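# Untie a plastic bag's handles and spread them apart

## Task

Undo the knot tying the plastic bag's two handles together, then draw the bases of the handles well away from each other, with every item staying inside the bag (and nothing ending up off the table).

## Robot and tools

Robot: two 6-joint arms, left_arm and right_arm, each with a two-finger parallel gripper and a wrist camera. Root links in the scene frame: left_arm at (-0.004, +0.371, +0.046) m, right_arm at (-0.021, -0.322, +0.026) m, both almost unrotated. A camera stand sits behind the arms.

Frame: one scene frame for everything. Origin at table-top height, halfway between the arms' nominal bases; +x points out over the table, +z up, left_arm on the +y side (arm names do not match image left/right). Positions are metres, orientations quaternions in w,x,y,z order. On each gripper the fingers point along its own +z and separate along its own y; end_effector_position is the spot between the pads, roughly 1 cm short of the tips. Reported poses can be off by a few cm, more when reaching far.

execute_actions(actions, cameras): actions is a list of actions; each action is a list of up to 15 rows, one row per 1/30 s control step; a shorter action repeats its final row until 15 steps pass. Every row has exactly 14 numbers in [-1, 1], both arms always present: left dx, dy, dz, rx, ry, rz, opening, then right dx, dy, dz, rx, ry, rz, opening. The six pose numbers are an offset, along scene axes, from that arm's Hand target as it stood when the action began (every row measured from that same start, not from the row before); 1.0 equals 0.6 m or 180 degrees; rx, ry, rz form one rotation vector, turning about the Hand target position. Repeating an offset in a new action moves further. Six zeros re-command the current Hand target. Opening is absolute: +1 fully open (0.094 m), -1 closed. Images return only for an empty actions list or when cameras names them (["all"], a list of names, or []).

move(target, speed, blend, opening_speed, grip_force, blocking, cameras): target is one 14-number row or up to 15 rows, same layout and scale as above; every row is an offset from the Hand targets at the move's start, not from the previous row. Grippers travel straight lines toward them, all finishing together, 0.5 s minimum and cut off at 10 s total. speed: m/s, 0.002 to 2.9, default 0.25 (turns up to twice that in rad/s); one value or one per target. blend: corner rounding in m for lists, default 0 meaning a full stop at each row. opening_speed: rate of the commanded opening per second on the -1..+1 scale, at least 0.2; use it to close gently. grip_force: per-pad force in N, 10 to 50, one value or one per arm, persists; in this task it is capped anyway at roughly 25 to 37 N. blocking=false returns after about 0.5 s while the move continues. Moves do not avoid obstacles or the other arm, and grippers lag and overshoot more when fast. The result adds a move: line: done (within 10 mm and 2 degrees, at rest), off_target, moving, held, fault, plus limits=paced (pose clipped) or limits=held (steps withheld).

wait(seconds 0 to 10): lets time pass with current commands; returns early if a running move ends. stop(): brakes the running move. zoom_image(camera, region): region [x0, y0, x1, y1] in pixels of that camera's latest image, at most 504 by 504. Cameras: cam_head_left, cam_head_right, cam_high, cam_low, cam_left_wrist, cam_right_wrist, all 672x504. read_manual(section) gives only licence text. finished_scene(scene) ends scene 1 or 2 for good; the bag must already be in its final state.

Result lines: end_effector_position and end_effector_quat_wxyz per arm; Hand target (last commanded pose after clipping, the base for the next offsets); Tool commands; grip_measured (finger opening on the -1..+1 scale, reads up to about 2.5 mm wide when empty and does not reveal contact); grip_effort_nm (gripper motor effort, negative means closing, not a pad force); Joint positions (last value is the opening in m); joint torques; Joint velocities, possibly reported as within noise; for execute_actions, sampled end-effector positions at some steps. MOTOR HOT appears at 75 °C; at 90 °C an OVER-TEMPERATURE FAULT folds that arm away for the rest of the scene; at 100 °C it collapses. Holding loads, stretched poses and pushing on unreachable targets heat motors, even while you think.

Controller behaviour: each step the commanded orientation is clipped to within 40 degrees of the measured one. Friction and gravity often leave the gripper short, low or tilted, and small moves can go nowhere or sideways; check the reported pose after each move and send the remaining gap as a new offset. An arm blocked by something keeps pushing until commanded back past its gripper.

Gripping: to hold the thin bag handles, close to well below the touch reading, slowly; to release, command an opening clearly above grip_measured.

Avoid: grippers, wrist cameras or arms touching each other (a gripper clamping the other arm's fingers counts), fast or hard contact with the table or stand, routing a path near an arm's own base, letting the bag or its contents drop or leave the table, and releasing items while they still move. Any arm stop costs time; smooth, quick motion is preferred.

Each tool is called as name(argument=value, ...) on one line, values as JSON.

## Session

execute_actions(actions=[])

Scene clock: 0.00 s.
left_arm: end_effector_position=(+0.3845, +0.3534, +0.1345) grip_measured=+1.000 grip_effort_nm=n/a end_effector_quat_wxyz=(+0.576, +0.038, +0.817, -0.012) | right_arm: end_effector_position=(+0.3553, -0.3722, +0.0954) grip_measured=+1.000 grip_effort_nm=n/a end_effector_quat_wxyz=(+0.528, +0.123, +0.838, -0.065)
Joint positions: left_arm=[-0.021 1.529 0.336 0.849 0.036 0.039 0.094] | right_arm=[-0.049 1.515 0.361 0.696 0.205 0.125 0.094]
Joint velocities: within noise
Joint torques (N m): no reading
Heat: left arm: 36 °C; right arm: 37 °C.
Hand target: left_arm +0.3863, +0.3533, +0.1385; +0.580, +0.038, +0.814, -0.011 | right_arm +0.3572, -0.3722, +0.0989; +0.532, +0.124, +0.835, -0.064
Tool commands: left_gripper/opening=+1.0 right_gripper/opening=+1.0

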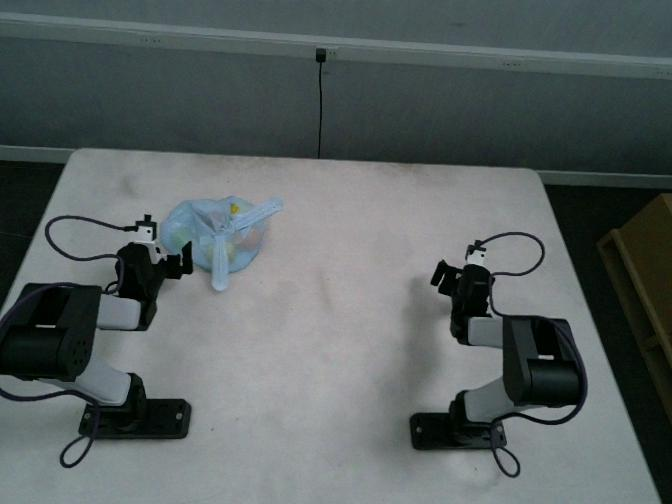

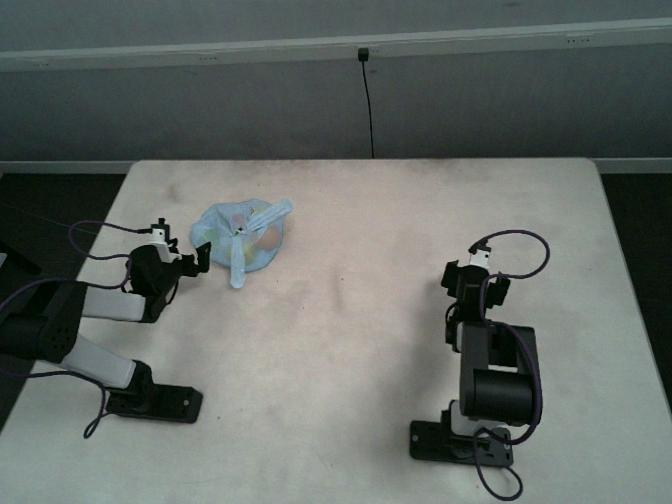

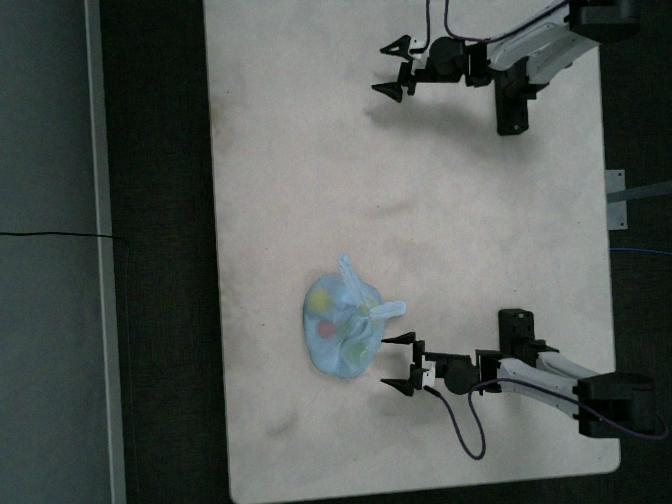

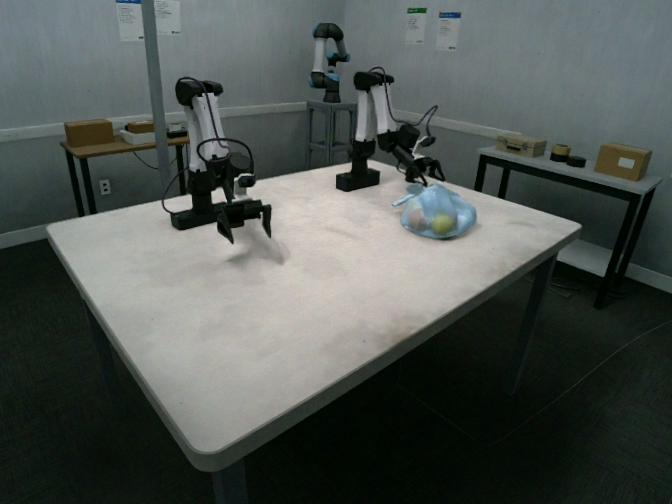

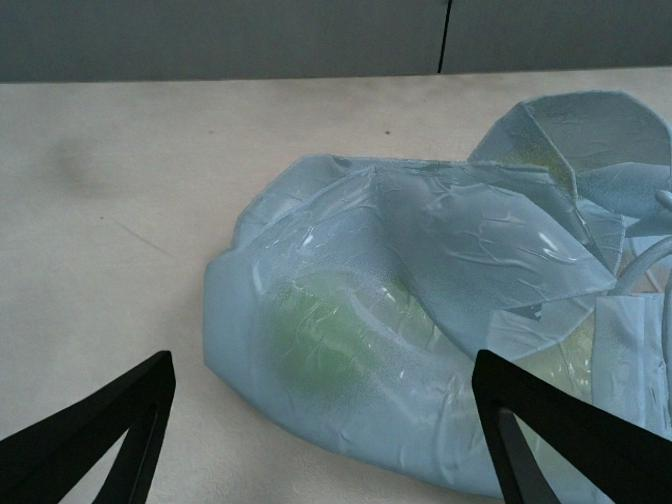

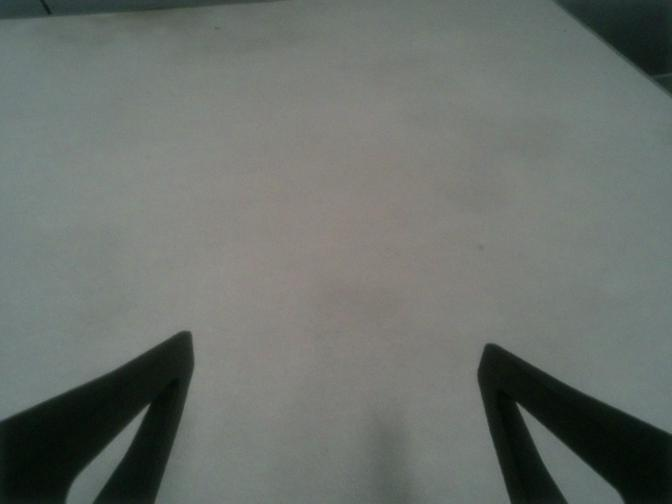

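zoom_image(camera="cam_head_right", region=[170, 170, 310, 300])

zoom_image(camera="cam_high", region=[280, 240, 430, 390])

zoom_image(camera="cam_low", region=[370, 150, 500, 250])

Scaled by 3.600 from the camera's 672x504 image, which has a finer 960x720 frame.

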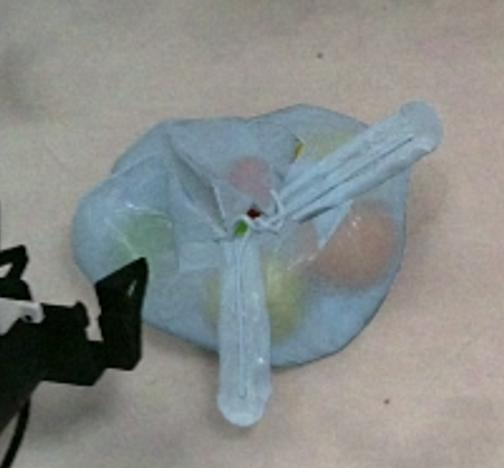

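Scaled by 3.360 from the camera's 672x504 image, which has a finer 960x720 frame.

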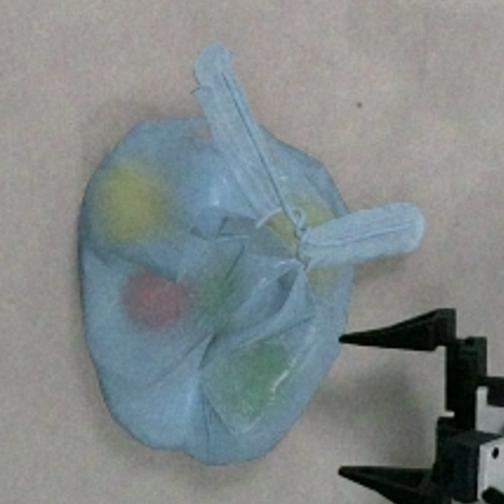

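Scaled by 3.877 from the camera's 672x504 image, which has a finer 960x720 frame.

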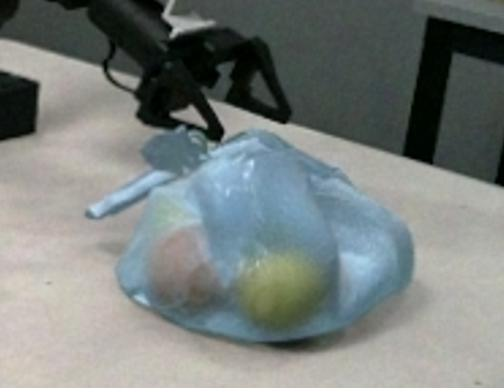

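move(target=[-0.077,-0.24,0.22,0,0.2,0,1,0.138,0.487,0.252,0,0.2,0,1], speed=0.4, cameras=["all"])

Scene clock: 15.27 s.
left_arm: end_effector_position=(+0.3372, +0.2106, +0.2661) grip_measured=+1.000 grip_effort_nm=0.00 end_effector_quat_wxyz=(+0.299, +0.037, +0.953, -0.021) | right_arm: end_effector_position=(+0.4385, -0.0786, +0.2554) grip_measured=+1.000 grip_effort_nm=0.00 end_effector_quat_wxyz=(+0.308, +0.075, +0.946, -0.067)
Joint positions: left_arm=[-0.545 1.486 1.44 -0.964 -0.248 -0.404 0.094] | right_arm=[0.64 2.416 2.8 -1.54 0.505 0.699 0.094]
Joint torques (N m): left_arm=[-0.85 -5.79 9.03 1.06 -0.18 -0.11] | right_arm=[-0.73 -11.89 8.95 1.24 0.26 0.11]
Heat: left arm: 40 °C; right arm: 38 °C.
Hand target: left_arm +0.3401, +0.2093, +0.2705; +0.300, +0.032, +0.953, -0.022 | right_arm +0.4400, -0.0800, +0.2500; +0.248, +0.098, +0.959, -0.099
Off the commanded pose: left_arm 0.005 m, 1 deg | right_arm 0.006 m, 8 deg.
joint sent to its limit (right arm) — joint 4 (wrist pitch), lower limit. The joint targets are off in orientation, not in position.
move: off_target (right_arm)

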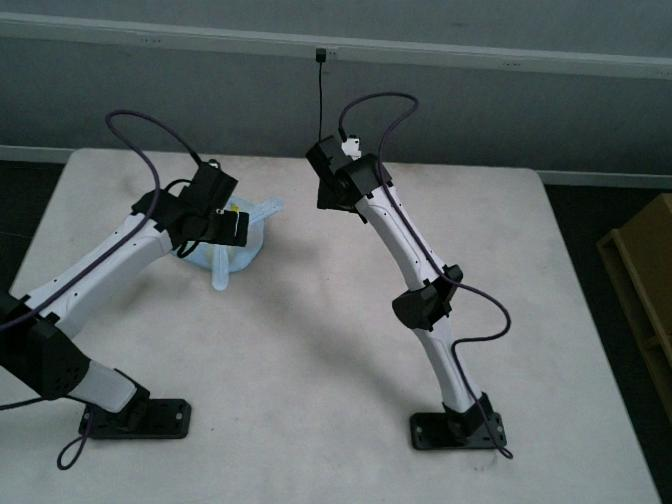

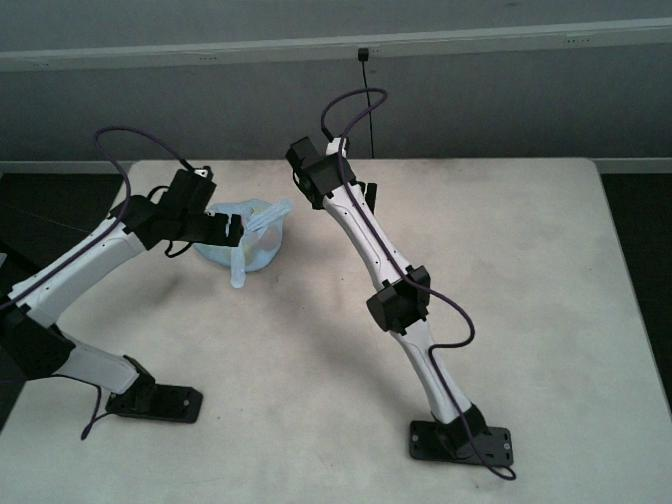

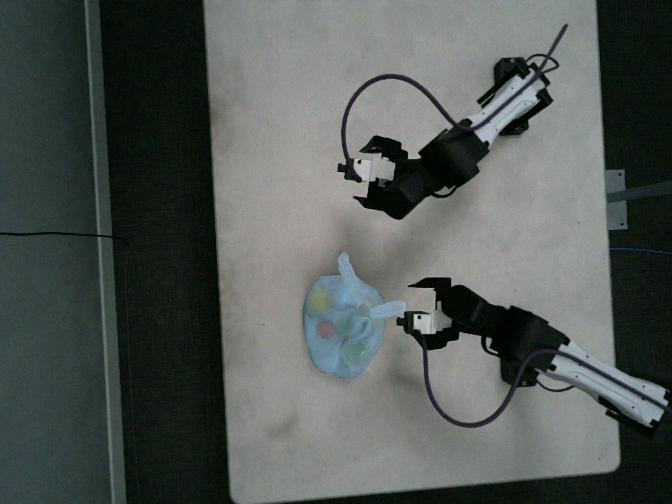

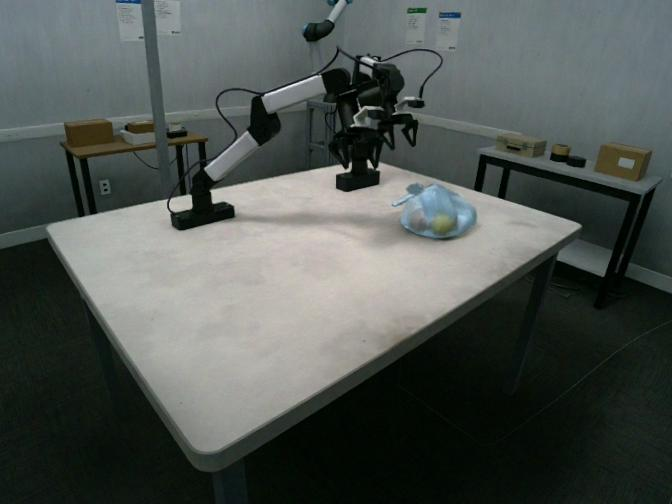

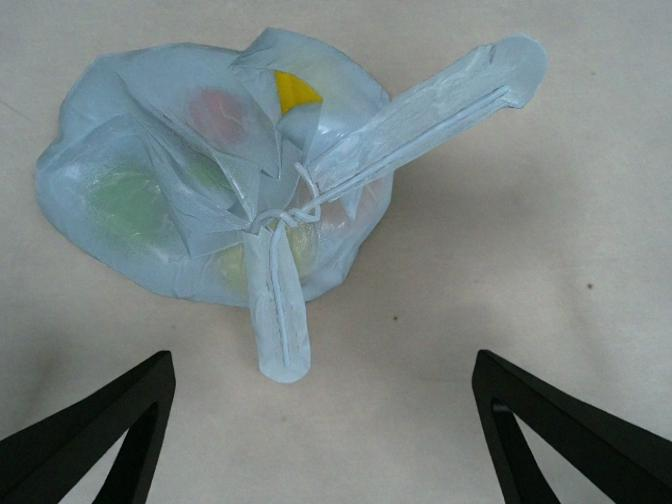

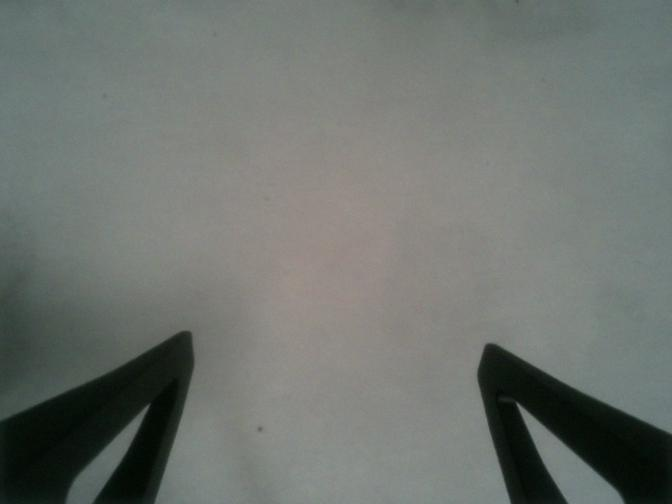

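zoom_image(camera="cam_left_wrist", region=[200, 130, 400, 280])

Scaled by 2.520 from the camera's 672x504 image, which has a finer 960x720 frame.

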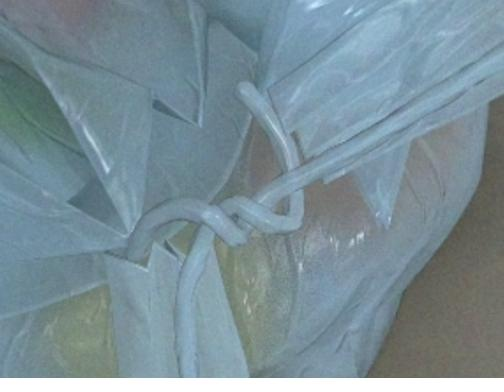

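zoom_image(camera="cam_left_wrist", region=[235, 150, 335, 250])

Scaled by 5.040 from the camera's 672x504 image, which has a finer 960x720 frame.

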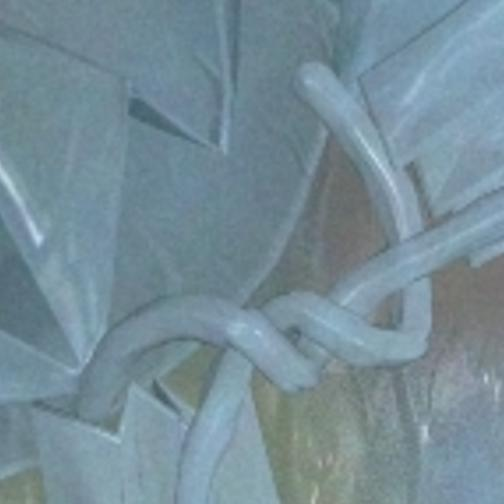

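move(target=[[0.054,0.168,0.03,0.021,0.021,-0.307,-0.1,0,0,0,0,0,0,0],[0.054,0.168,0.011,0.021,0.021,-0.307,-0.1,-0.08,0.40,0.04,0.049,-0.024,0.248,0]], speed=0.4, blend=0.02, cameras=["cam_left_wrist","cam_right_wrist","cam_high","cam_low"])

Scene clock: 66.37 s.
left_arm: end_effector_position=(+0.3717, +0.3110, +0.2779) grip_measured=-0.098 grip_effort_nm=-0.12 end_effector_quat_wxyz=(+0.220, +0.477, +0.841, -0.128) | right_arm: end_effector_position=(+0.3870, +0.1544, +0.2746) grip_measured=+0.002 grip_effort_nm=-0.10 end_effector_quat_wxyz=(+0.398, -0.247, +0.872, +0.144)
Joint positions: left_arm=[0.051 1.782 1.877 -1.407 0.451 1.014 0.042] | right_arm=[0.916 2.503 2.842 -1.06 0.23 0.268 0.047]
Joint torques (N m): left_arm=[-0.77 -9.11 5.53 0.72 0.45 0.03] | right_arm=[-0.46 -13.08 9.84 2.42 0.06 -0.18]
Heat: left arm: 44 °C; right arm: 51 °C.
Hand target: left_arm +0.3725, +0.3101, +0.2770; +0.224, +0.479, +0.839, -0.130 | right_arm +0.3919, +0.1600, +0.2741; +0.294, -0.252, +0.919, +0.078
Off the commanded pose: left_arm 0.001 m, 1 deg | right_arm 0.008 m, 15 deg.
elbow stopped short (right arm): the move would have taken joint 3 (elbow) straighter than the controller allows.
move: off_target (right_arm); blend cut to 0 m at target 1
Images, in order (width x height): cam_high 672x504, cam_low 672x504, cam_left_wrist 672x504, cam_right_wrist 672x504.

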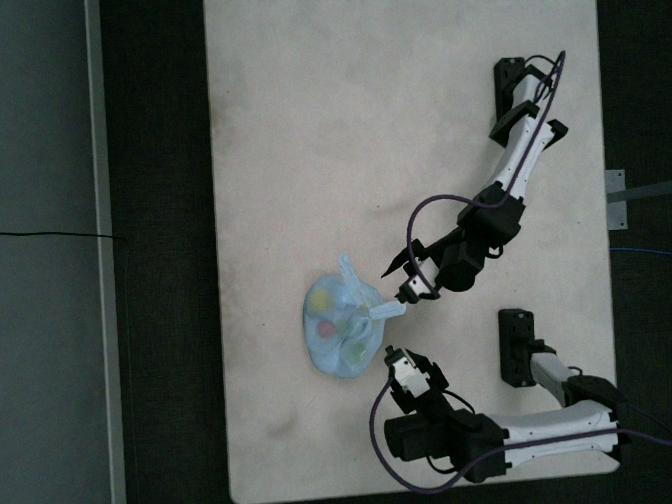

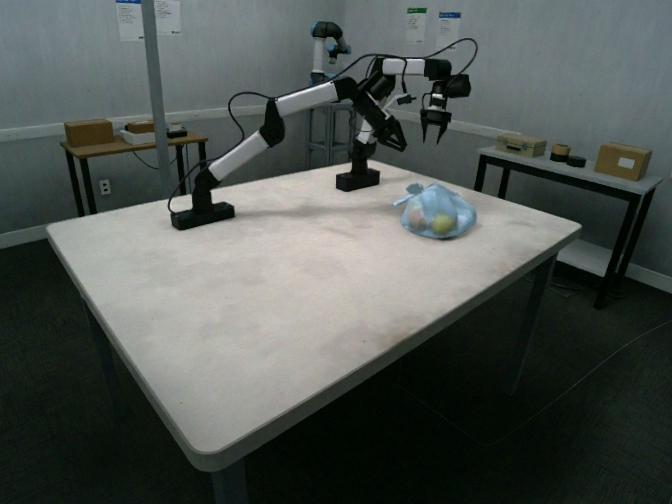

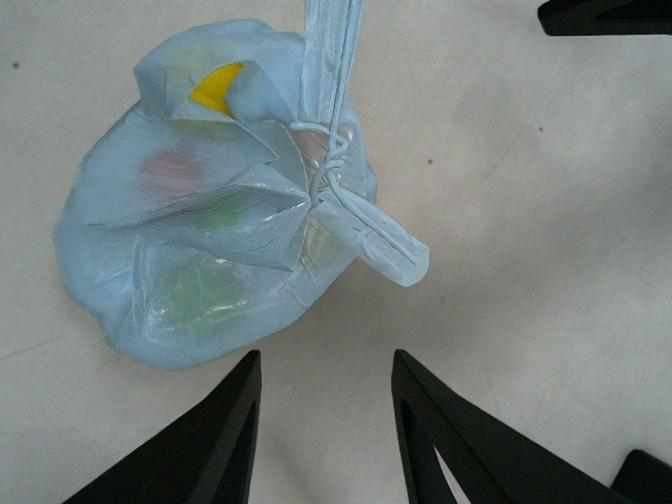

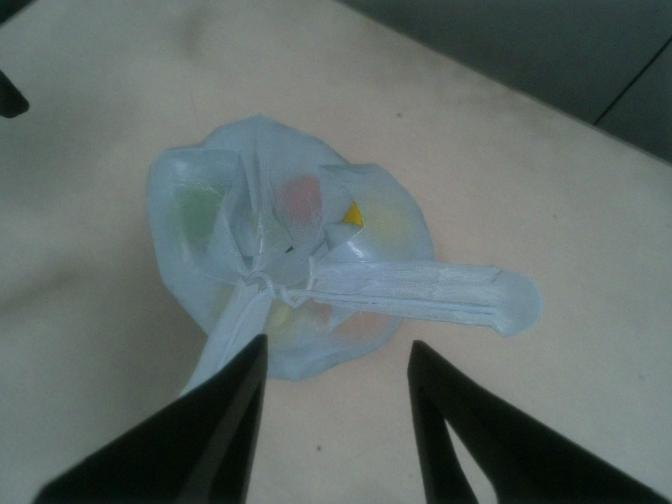

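zoom_image(camera="cam_right_wrist", region=[230, 230, 350, 330])

zoom_image(camera="cam_left_wrist", region=[270, 100, 390, 220])

Scaled by 4.200 from the camera's 672x504 image, which has a finer 960x720 frame.

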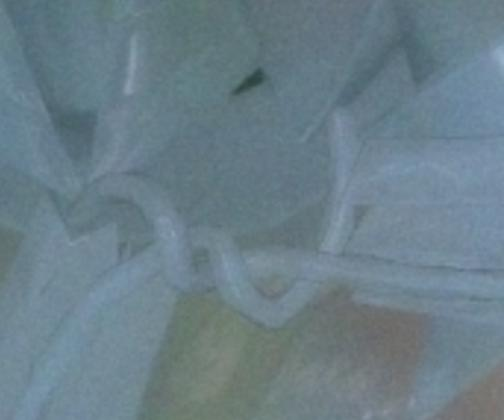

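Scaled by 4.200 from the camera's 672x504 image, which has a finer 960x720 frame.

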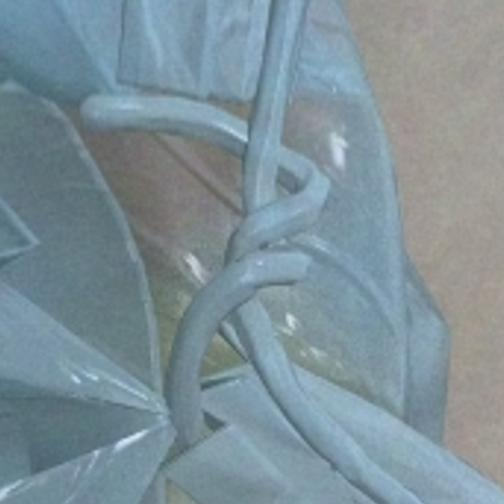

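move(target=[0,0,0,0,0,0,-0.1,0.038,0.06,-0.145,0,0,0,0], speed=0.2, cameras=["cam_left_wrist","cam_right_wrist","cam_head_right"])

Scene clock: 83.57 s.
left_arm: end_effector_position=(+0.3717, +0.3110, +0.2779) grip_measured=-0.098 grip_effort_nm=-0.12 end_effector_quat_wxyz=(+0.220, +0.477, +0.841, -0.128) | right_arm: end_effector_position=(+0.4128, +0.1896, +0.1872) grip_measured=+0.002 grip_effort_nm=-0.10 end_effector_quat_wxyz=(+0.388, -0.250, +0.876, +0.139)
Joint positions: left_arm=[0.051 1.782 1.877 -1.407 0.451 1.014 0.042] | right_arm=[0.916 2.691 2.848 -0.9 0.227 0.268 0.047]
Joint torques (N m): left_arm=[-0.79 -9.1 5.52 0.72 0.44 0.03] | right_arm=[-0.06 -15.16 9.88 2.42 0.04 -0.08]
Heat: left arm: 43 °C; right arm: 51 °C.
Hand target: left_arm +0.3724, +0.3101, +0.2770; +0.224, +0.479, +0.839, -0.130 | right_arm +0.4147, +0.1961, +0.1870; +0.294, -0.251, +0.919, +0.078
Off the commanded pose: left_arm 0.001 m, 1 deg | right_arm 0.007 m, 14 deg.
elbow stopped short (right arm): the move would have taken joint 3 (elbow) straighter than the controller allows.
move: off_target (right_arm)
Images, in order (width x height): cam_head_right 672x504, cam_left_wrist 672x504, cam_right_wrist 672x504.

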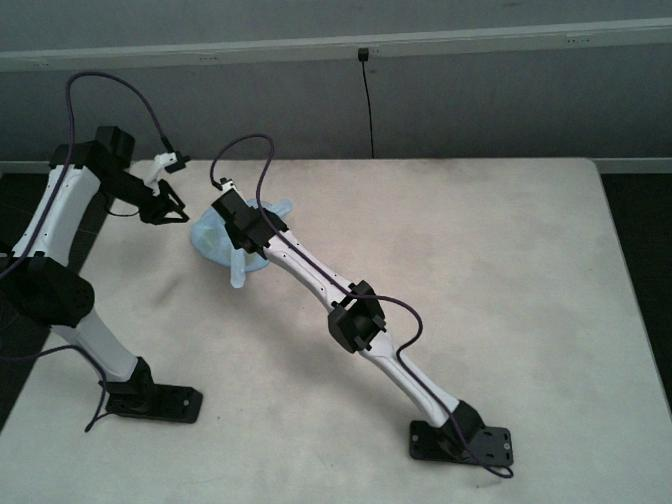

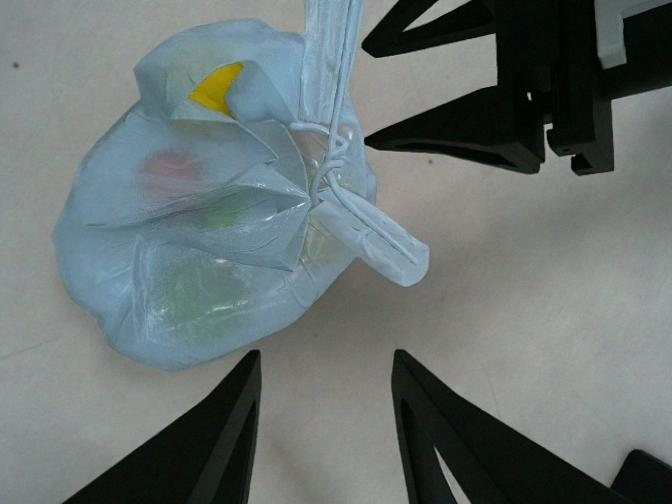

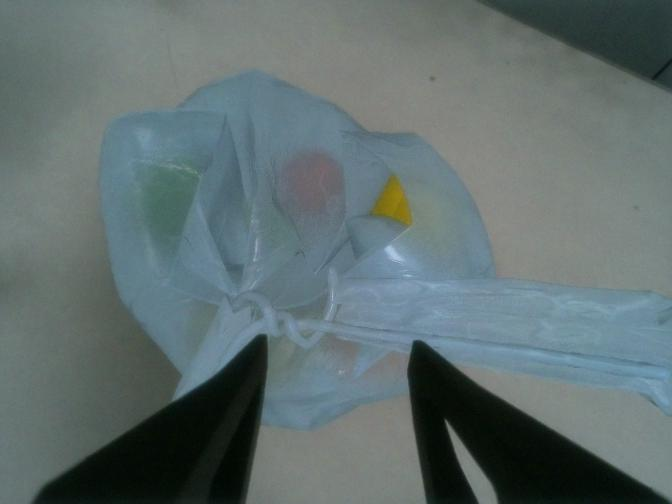

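move(target=[0,0,0,0,0,0,-0.1,0.057,0.044,-0.067,0,0,0,-0.2], speed=0.12, cameras=["cam_left_wrist","cam_right_wrist"])

zoom_image(camera="cam_left_wrist", region=[260, 50, 430, 220])

zoom_image(camera="cam_right_wrist", region=[200, 220, 450, 420])

Scene clock: 88.40 s.
left_arm: end_effector_position=(+0.3717, +0.3110, +0.2779) grip_measured=-0.098 grip_effort_nm=-0.12 end_effector_quat_wxyz=(+0.220, +0.477, +0.841, -0.128) | right_arm: end_effector_position=(+0.4436, +0.2196, +0.1510) grip_measured=-0.198 grip_effort_nm=-0.10 end_effector_quat_wxyz=(+0.431, -0.247, +0.850, +0.175)
Joint positions: left_arm=[0.051 1.782 1.877 -1.407 0.451 1.014 0.042] | right_arm=[0.9 2.815 2.848 -0.648 0.196 0.24 0.038]
Joint torques (N m): left_arm=[-0.79 -9.09 5.53 0.72 0.44 0.03] | right_arm=[-0.66 -15.43 10.35 2.56 0.03 -0.18]
Heat: left arm: 43 °C; right arm: 53 °C.
Hand target: left_arm +0.3724, +0.3101, +0.2770; +0.224, +0.479, +0.839, -0.130 | right_arm +0.4489, +0.2224, +0.1468; +0.294, -0.251, +0.919, +0.078
Off the commanded pose: left_arm 0.001 m, 1 deg | right_arm 0.007 m, 21 deg.
elbow stopped short (right arm): the move would have taken joint 3 (elbow) straighter than the controller allows.
move: off_target (right_arm)
Images, in order (width x height): cam_left_wrist 672x504, cam_right_wrist 672x504.

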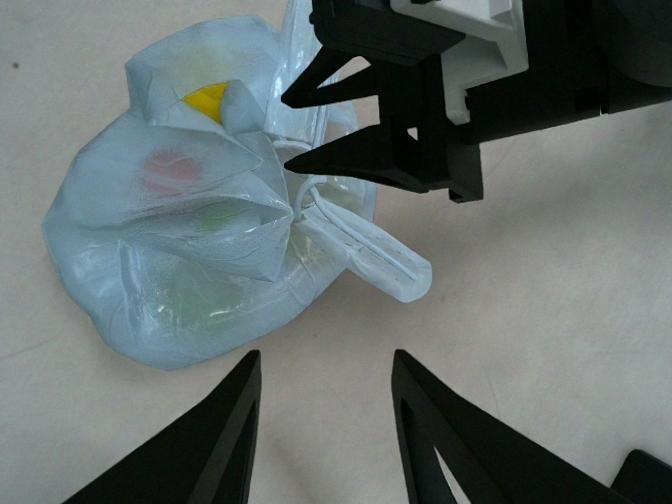

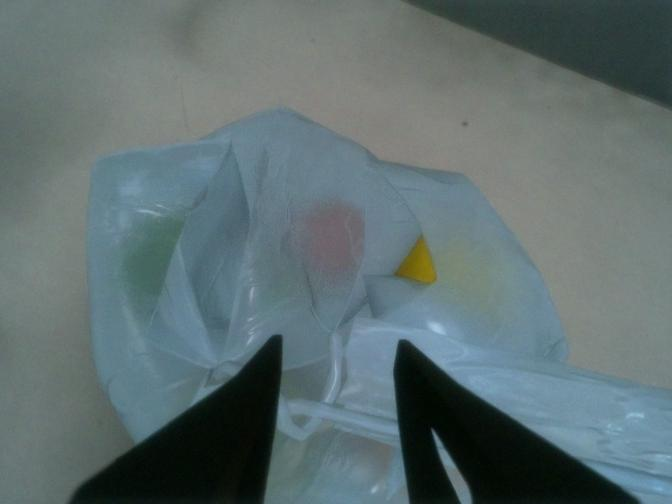

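Scaled by 2.965 from the camera's 672x504 image, which has a finer 960x720 frame.

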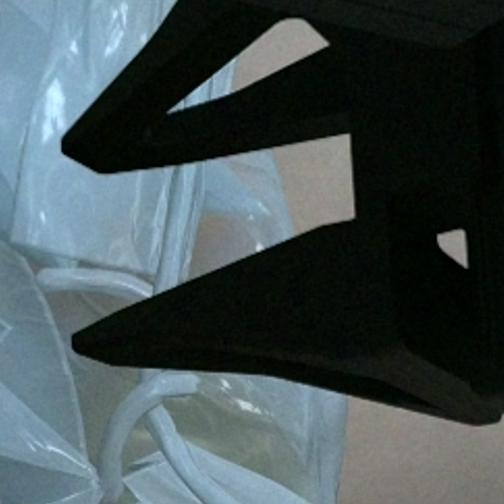

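Scaled by 2.016 from the camera's 672x504 image, which has a finer 960x720 frame.

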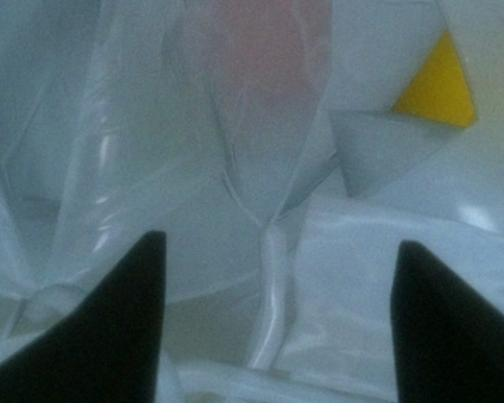

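move(target=[[0,0,0,0,0,0,-0.1,0.005,0.0,-0.01,0,0,0,-0.2],[0,0,0,0,0,0,-0.1,0.005,0.0,-0.01,0,0,0,-1]], speed=0.1, cameras=["cam_left_wrist","cam_right_wrist"])

zoom_image(camera="cam_left_wrist", region=[260, 50, 430, 220])

zoom_image(camera="cam_right_wrist", region=[200, 220, 450, 420])

Scene clock: 95.33 s.
left_arm: end_effector_position=(+0.3717, +0.3110, +0.2779) grip_measured=-0.098 grip_effort_nm=-0.12 end_effector_quat_wxyz=(+0.220, +0.477, +0.841, -0.128) | right_arm: end_effector_position=(+0.4461, +0.2200, +0.1475) grip_measured=-0.991 grip_effort_nm=-0.54 end_effector_quat_wxyz=(+0.433, -0.247, +0.849, +0.176)
Joint positions: left_arm=[0.051 1.782 1.877 -1.407 0.451 1.014 0.042] | right_arm=[0.897 2.824 2.848 -0.635 0.194 0.238 0]
Joint torques (N m): left_arm=[-0.77 -9.1 5.53 0.72 0.44 0.03] | right_arm=[-0.7 -15.13 10.47 2.56 0.02 -0.18]
Heat: left arm: 42 °C; right arm: 55 °C.
Hand target: left_arm +0.3724, +0.3101, +0.2770; +0.224, +0.479, +0.839, -0.130 | right_arm +0.4519, +0.2224, +0.1409; +0.294, -0.252, +0.919, +0.078
Off the commanded pose: left_arm 0.001 m, 1 deg | right_arm 0.009 m, 21 deg.
elbow stopped short (right arm): the move would have taken joint 3 (elbow) straighter than the controller allows.
move: off_target (right_arm); target 2's new opening was sent with right_arm's hand 0.009 m and 21 deg from that target
Images, in order (width x height): cam_left_wrist 672x504, cam_right_wrist 672x504.

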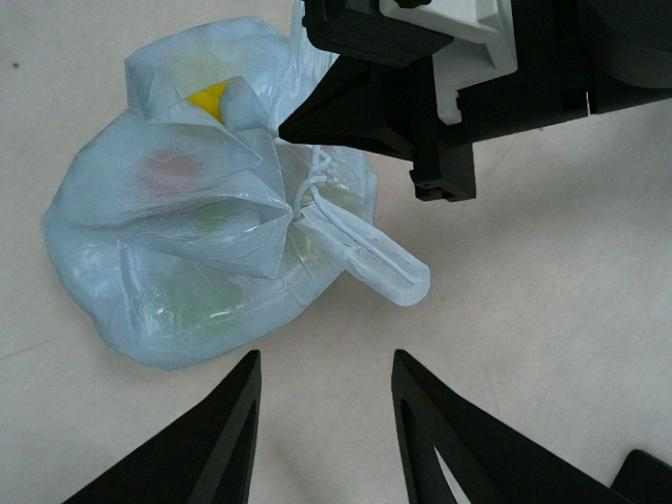

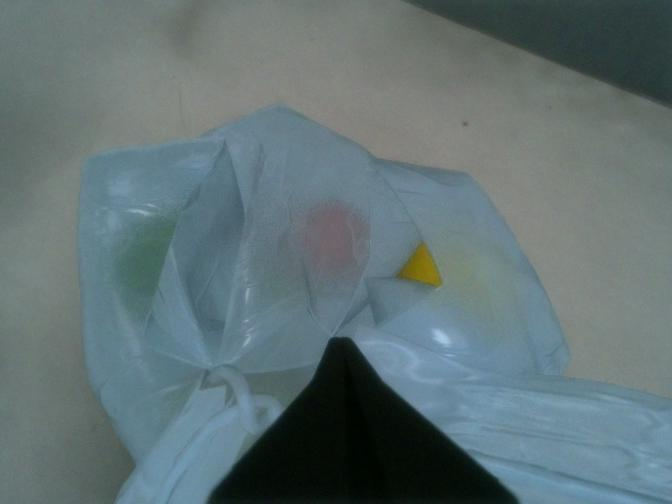

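Scaled by 2.965 from the camera's 672x504 image, which has a finer 960x720 frame.

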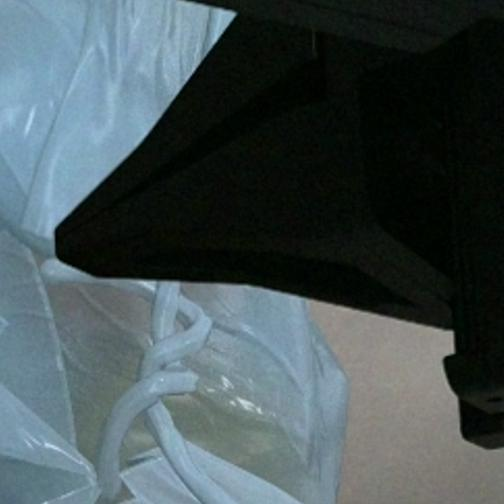

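Scaled by 2.016 from the camera's 672x504 image, which has a finer 960x720 frame.

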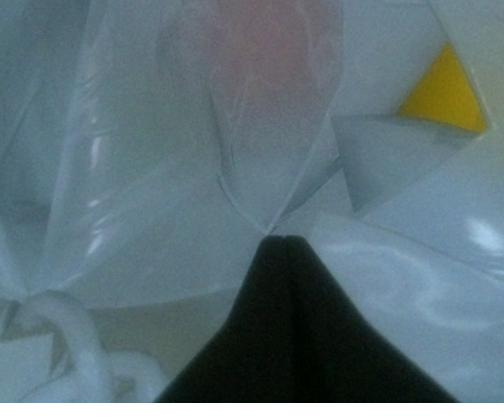

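move(target=[[0,0,0,0,0,0,-0.1,0.0,0.0,0.0,0,0,0,-0.3],[0,0,0,0,0,0,-0.1,0.0,0.0,-0.03,0,0,0,-0.3],[0,0,0,0,0,0,-0.1,0.0,0.0,-0.03,0,0,0,-1]], speed=0.1, cameras=["cam_left_wrist","cam_right_wrist"])

zoom_image(camera="cam_left_wrist", region=[260, 50, 430, 220])

Scene clock: 103.13 s.
left_arm: end_effector_position=(+0.3717, +0.3110, +0.2779) grip_measured=-0.098 grip_effort_nm=-0.12 end_effector_quat_wxyz=(+0.220, +0.477, +0.841, -0.128) | right_arm: end_effector_position=(+0.4463, +0.2202, +0.1296) grip_measured=-0.991 grip_effort_nm=-0.54 end_effector_quat_wxyz=(+0.424, -0.250, +0.854, +0.170)
Joint positions: left_arm=[0.051 1.782 1.877 -1.407 0.451 1.014 0.042] | right_arm=[0.897 2.851 2.848 -0.633 0.194 0.238 0]
Joint torques (N m): left_arm=[-0.77 -9.11 5.53 0.72 0.44 0.02] | right_arm=[-0.66 -15.21 10.4 2.54 0.05 -0.12]
Heat: left arm: 42 °C; right arm: 57 °C.
Hand target: left_arm +0.3724, +0.3101, +0.2770; +0.224, +0.479, +0.839, -0.130 | right_arm +0.4519, +0.2224, +0.1228; +0.294, -0.251, +0.919, +0.078
Off the commanded pose: left_arm 0.001 m, 1 deg | right_arm 0.009 m, 20 deg.
elbow stopped short (right arm): the move would have taken joint 3 (elbow) straighter than the controller allows.
move: off_target (right_arm); target 3's new opening was sent with right_arm's hand 0.009 m and 20 deg from that target
Images, in order (width x height): cam_left_wrist 672x504, cam_right_wrist 672x504.

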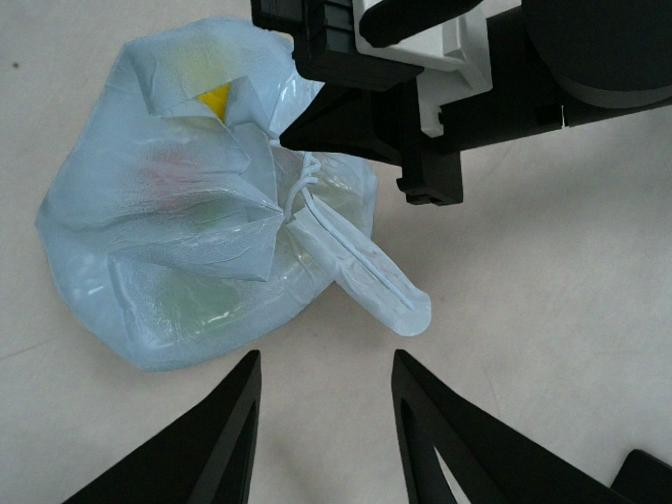

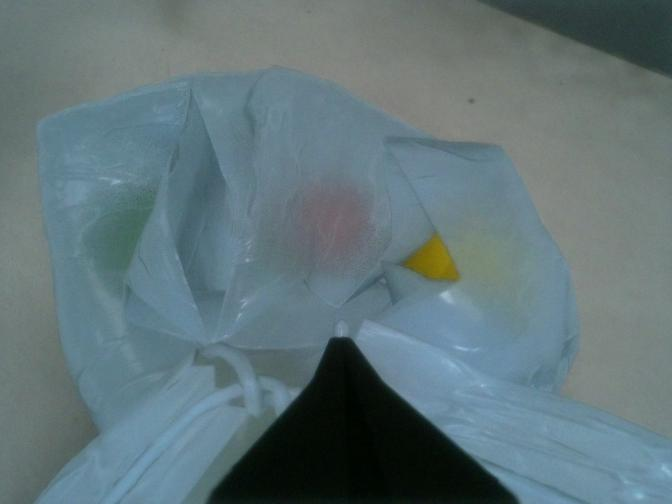

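Scaled by 2.965 from the camera's 672x504 image, which has a finer 960x720 frame.

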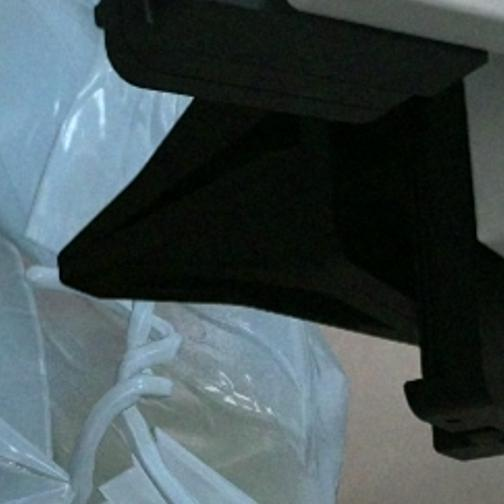

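move(target=[[0,0,0,0,0,0,-0.1,0.0,0.0,0.02,0,0,0,-0.5],[0,0,0,0,0,0,-0.1,0.0,0.0,0.02,0,0,0,-0.5],[0,0,0,0,0,0,-0.1,0.004,0.002,-0.027,0,0,0,-0.5]], speed=0.1, cameras=["cam_left_wrist","cam_right_wrist"])

zoom_image(camera="cam_right_wrist", region=[200, 270, 450, 470])

zoom_image(camera="cam_left_wrist", region=[260, 50, 430, 220])

Scene clock: 115.03 s.
left_arm: end_effector_position=(+0.3717, +0.3110, +0.2779) grip_measured=-0.098 grip_effort_nm=-0.12 end_effector_quat_wxyz=(+0.220, +0.477, +0.841, -0.128) | right_arm: end_effector_position=(+0.4482, +0.2227, +0.1122) grip_measured=-0.502 grip_effort_nm=0.10 end_effector_quat_wxyz=(+0.421, -0.251, +0.855, +0.168)
Joint positions: left_arm=[0.051 1.782 1.877 -1.407 0.451 1.014 0.042] | right_arm=[0.897 2.883 2.848 -0.608 0.193 0.238 0.023]
Joint torques (N m): left_arm=[-0.79 -9.09 5.55 0.72 0.45 0.03] | right_arm=[-0.9 -15.58 10.41 2.5 0.03 -0.13]
Heat: left arm: 42 °C; right arm: 58 °C.
Hand target: left_arm +0.3724, +0.3101, +0.2770; +0.224, +0.479, +0.839, -0.130 | right_arm +0.4543, +0.2236, +0.1066; +0.294, -0.251, +0.919, +0.078
Off the commanded pose: left_arm 0.001 m, 1 deg | right_arm 0.008 m, 19 deg.
elbow stopped short (right arm): the move would have taken joint 3 (elbow) straighter than the controller allows.
move: off_target (right_arm)
Images, in order (width x height): cam_left_wrist 672x504, cam_right_wrist 672x504.

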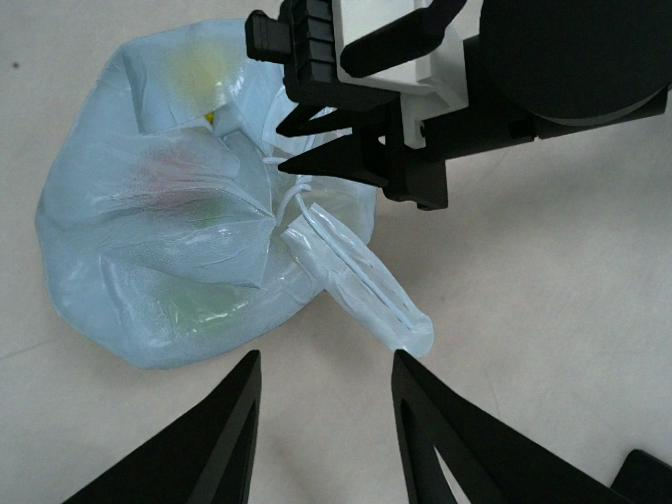

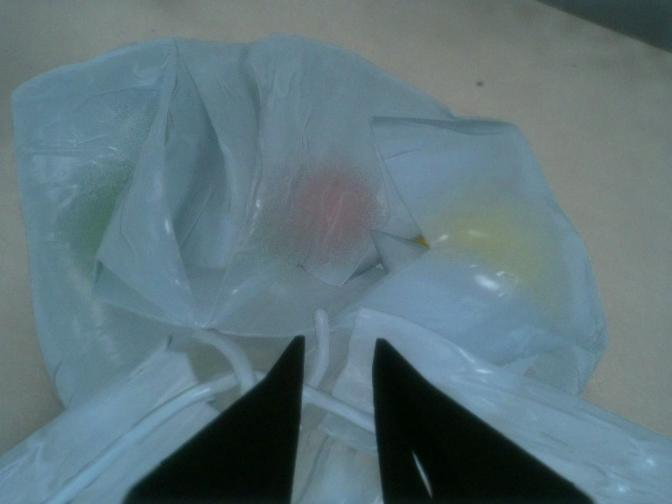

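Scaled by 2.016 from the camera's 672x504 image, which has a finer 960x720 frame.

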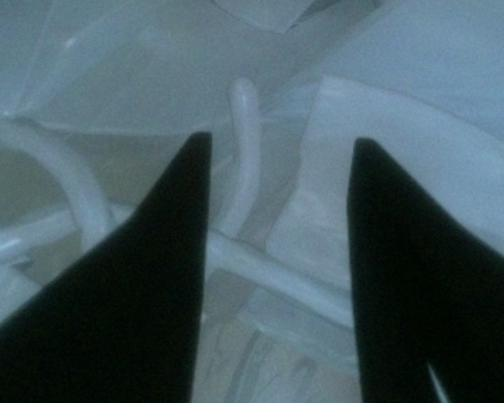

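Scaled by 2.965 from the camera's 672x504 image, which has a finer 960x720 frame.

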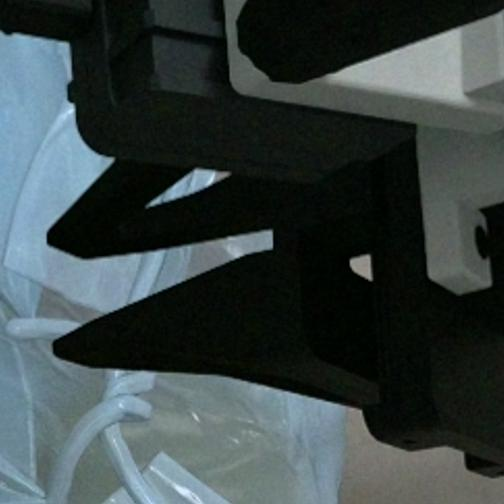

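move(target=[[0,0,0,0,0,0,-0.1,0.012,0.007,-0.025,0,0,0,-0.5],[0,0,0,0,0,0,-0.1,0.012,0.007,-0.025,0,0,0,-1]], speed=0.1, cameras=["cam_left_wrist","cam_right_wrist"])

zoom_image(camera="cam_right_wrist", region=[200, 270, 450, 470])

zoom_image(camera="cam_left_wrist", region=[260, 50, 430, 220])

Scene clock: 121.07 s.
left_arm: end_effector_position=(+0.3717, +0.3110, +0.2779) grip_measured=-0.098 grip_effort_nm=-0.12 end_effector_quat_wxyz=(+0.220, +0.477, +0.841, -0.128) | right_arm: end_effector_position=(+0.4575, +0.2276, +0.1042) grip_measured=-0.991 grip_effort_nm=-0.54 end_effector_quat_wxyz=(+0.436, -0.246, +0.847, +0.181)
Joint positions: left_arm=[0.051 1.782 1.877 -1.407 0.451 1.014 0.042] | right_arm=[0.888 2.915 2.848 -0.532 0.183 0.235 0]
Joint torques (N m): left_arm=[-0.77 -9.1 5.53 0.72 0.44 0.03] | right_arm=[-0.7 -15.21 10.56 2.39 0.01 -0.18]
Heat: left arm: 41 °C; right arm: 60 °C.
Hand target: left_arm +0.3724, +0.3101, +0.2770; +0.224, +0.479, +0.839, -0.130 | right_arm +0.4616, +0.2278, +0.0917; +0.294, -0.251, +0.919, +0.078
Off the commanded pose: left_arm 0.001 m, 1 deg | right_arm 0.013 m, 22 deg.
elbow stopped short (right arm): the move would have taken joint 3 (elbow) straighter than the controller allows.
move: off_target (right_arm); target 2's new opening was sent with right_arm's hand 0.017 m and 22 deg from that target
Images, in order (width x height): cam_left_wrist 672x504, cam_right_wrist 672x504.

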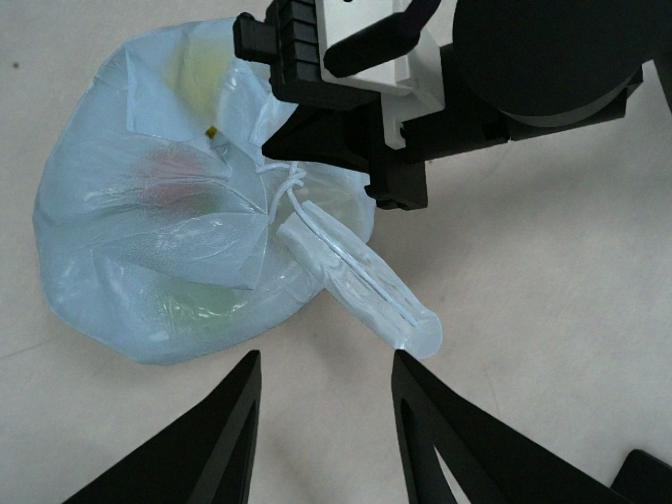

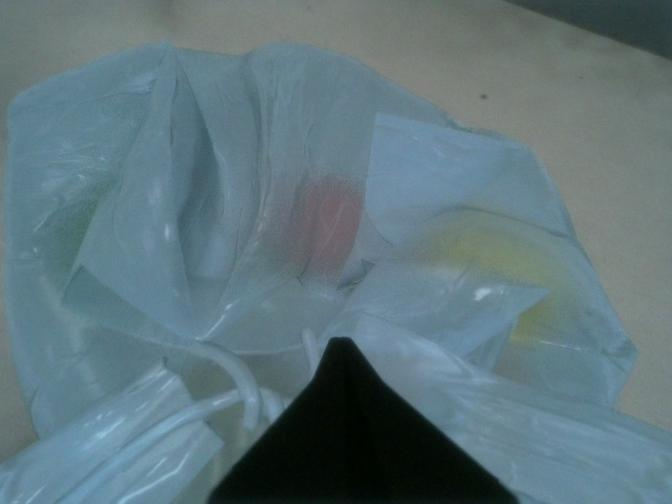

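Scaled by 2.016 from the camera's 672x504 image, which has a finer 960x720 frame.

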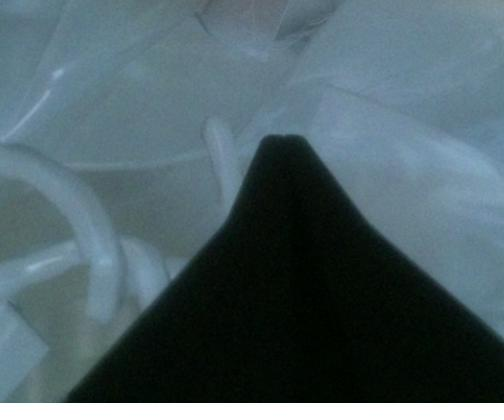

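Scaled by 2.965 from the camera's 672x504 image, which has a finer 960x720 frame.

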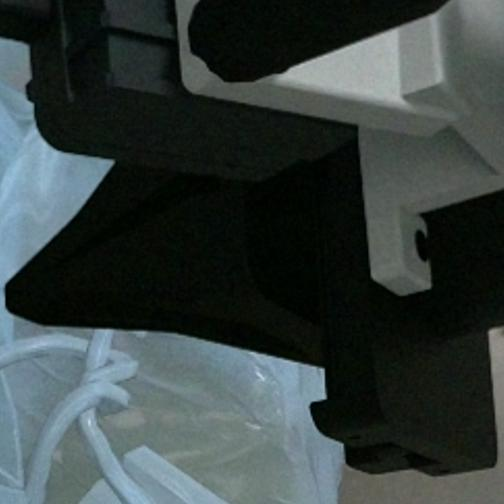

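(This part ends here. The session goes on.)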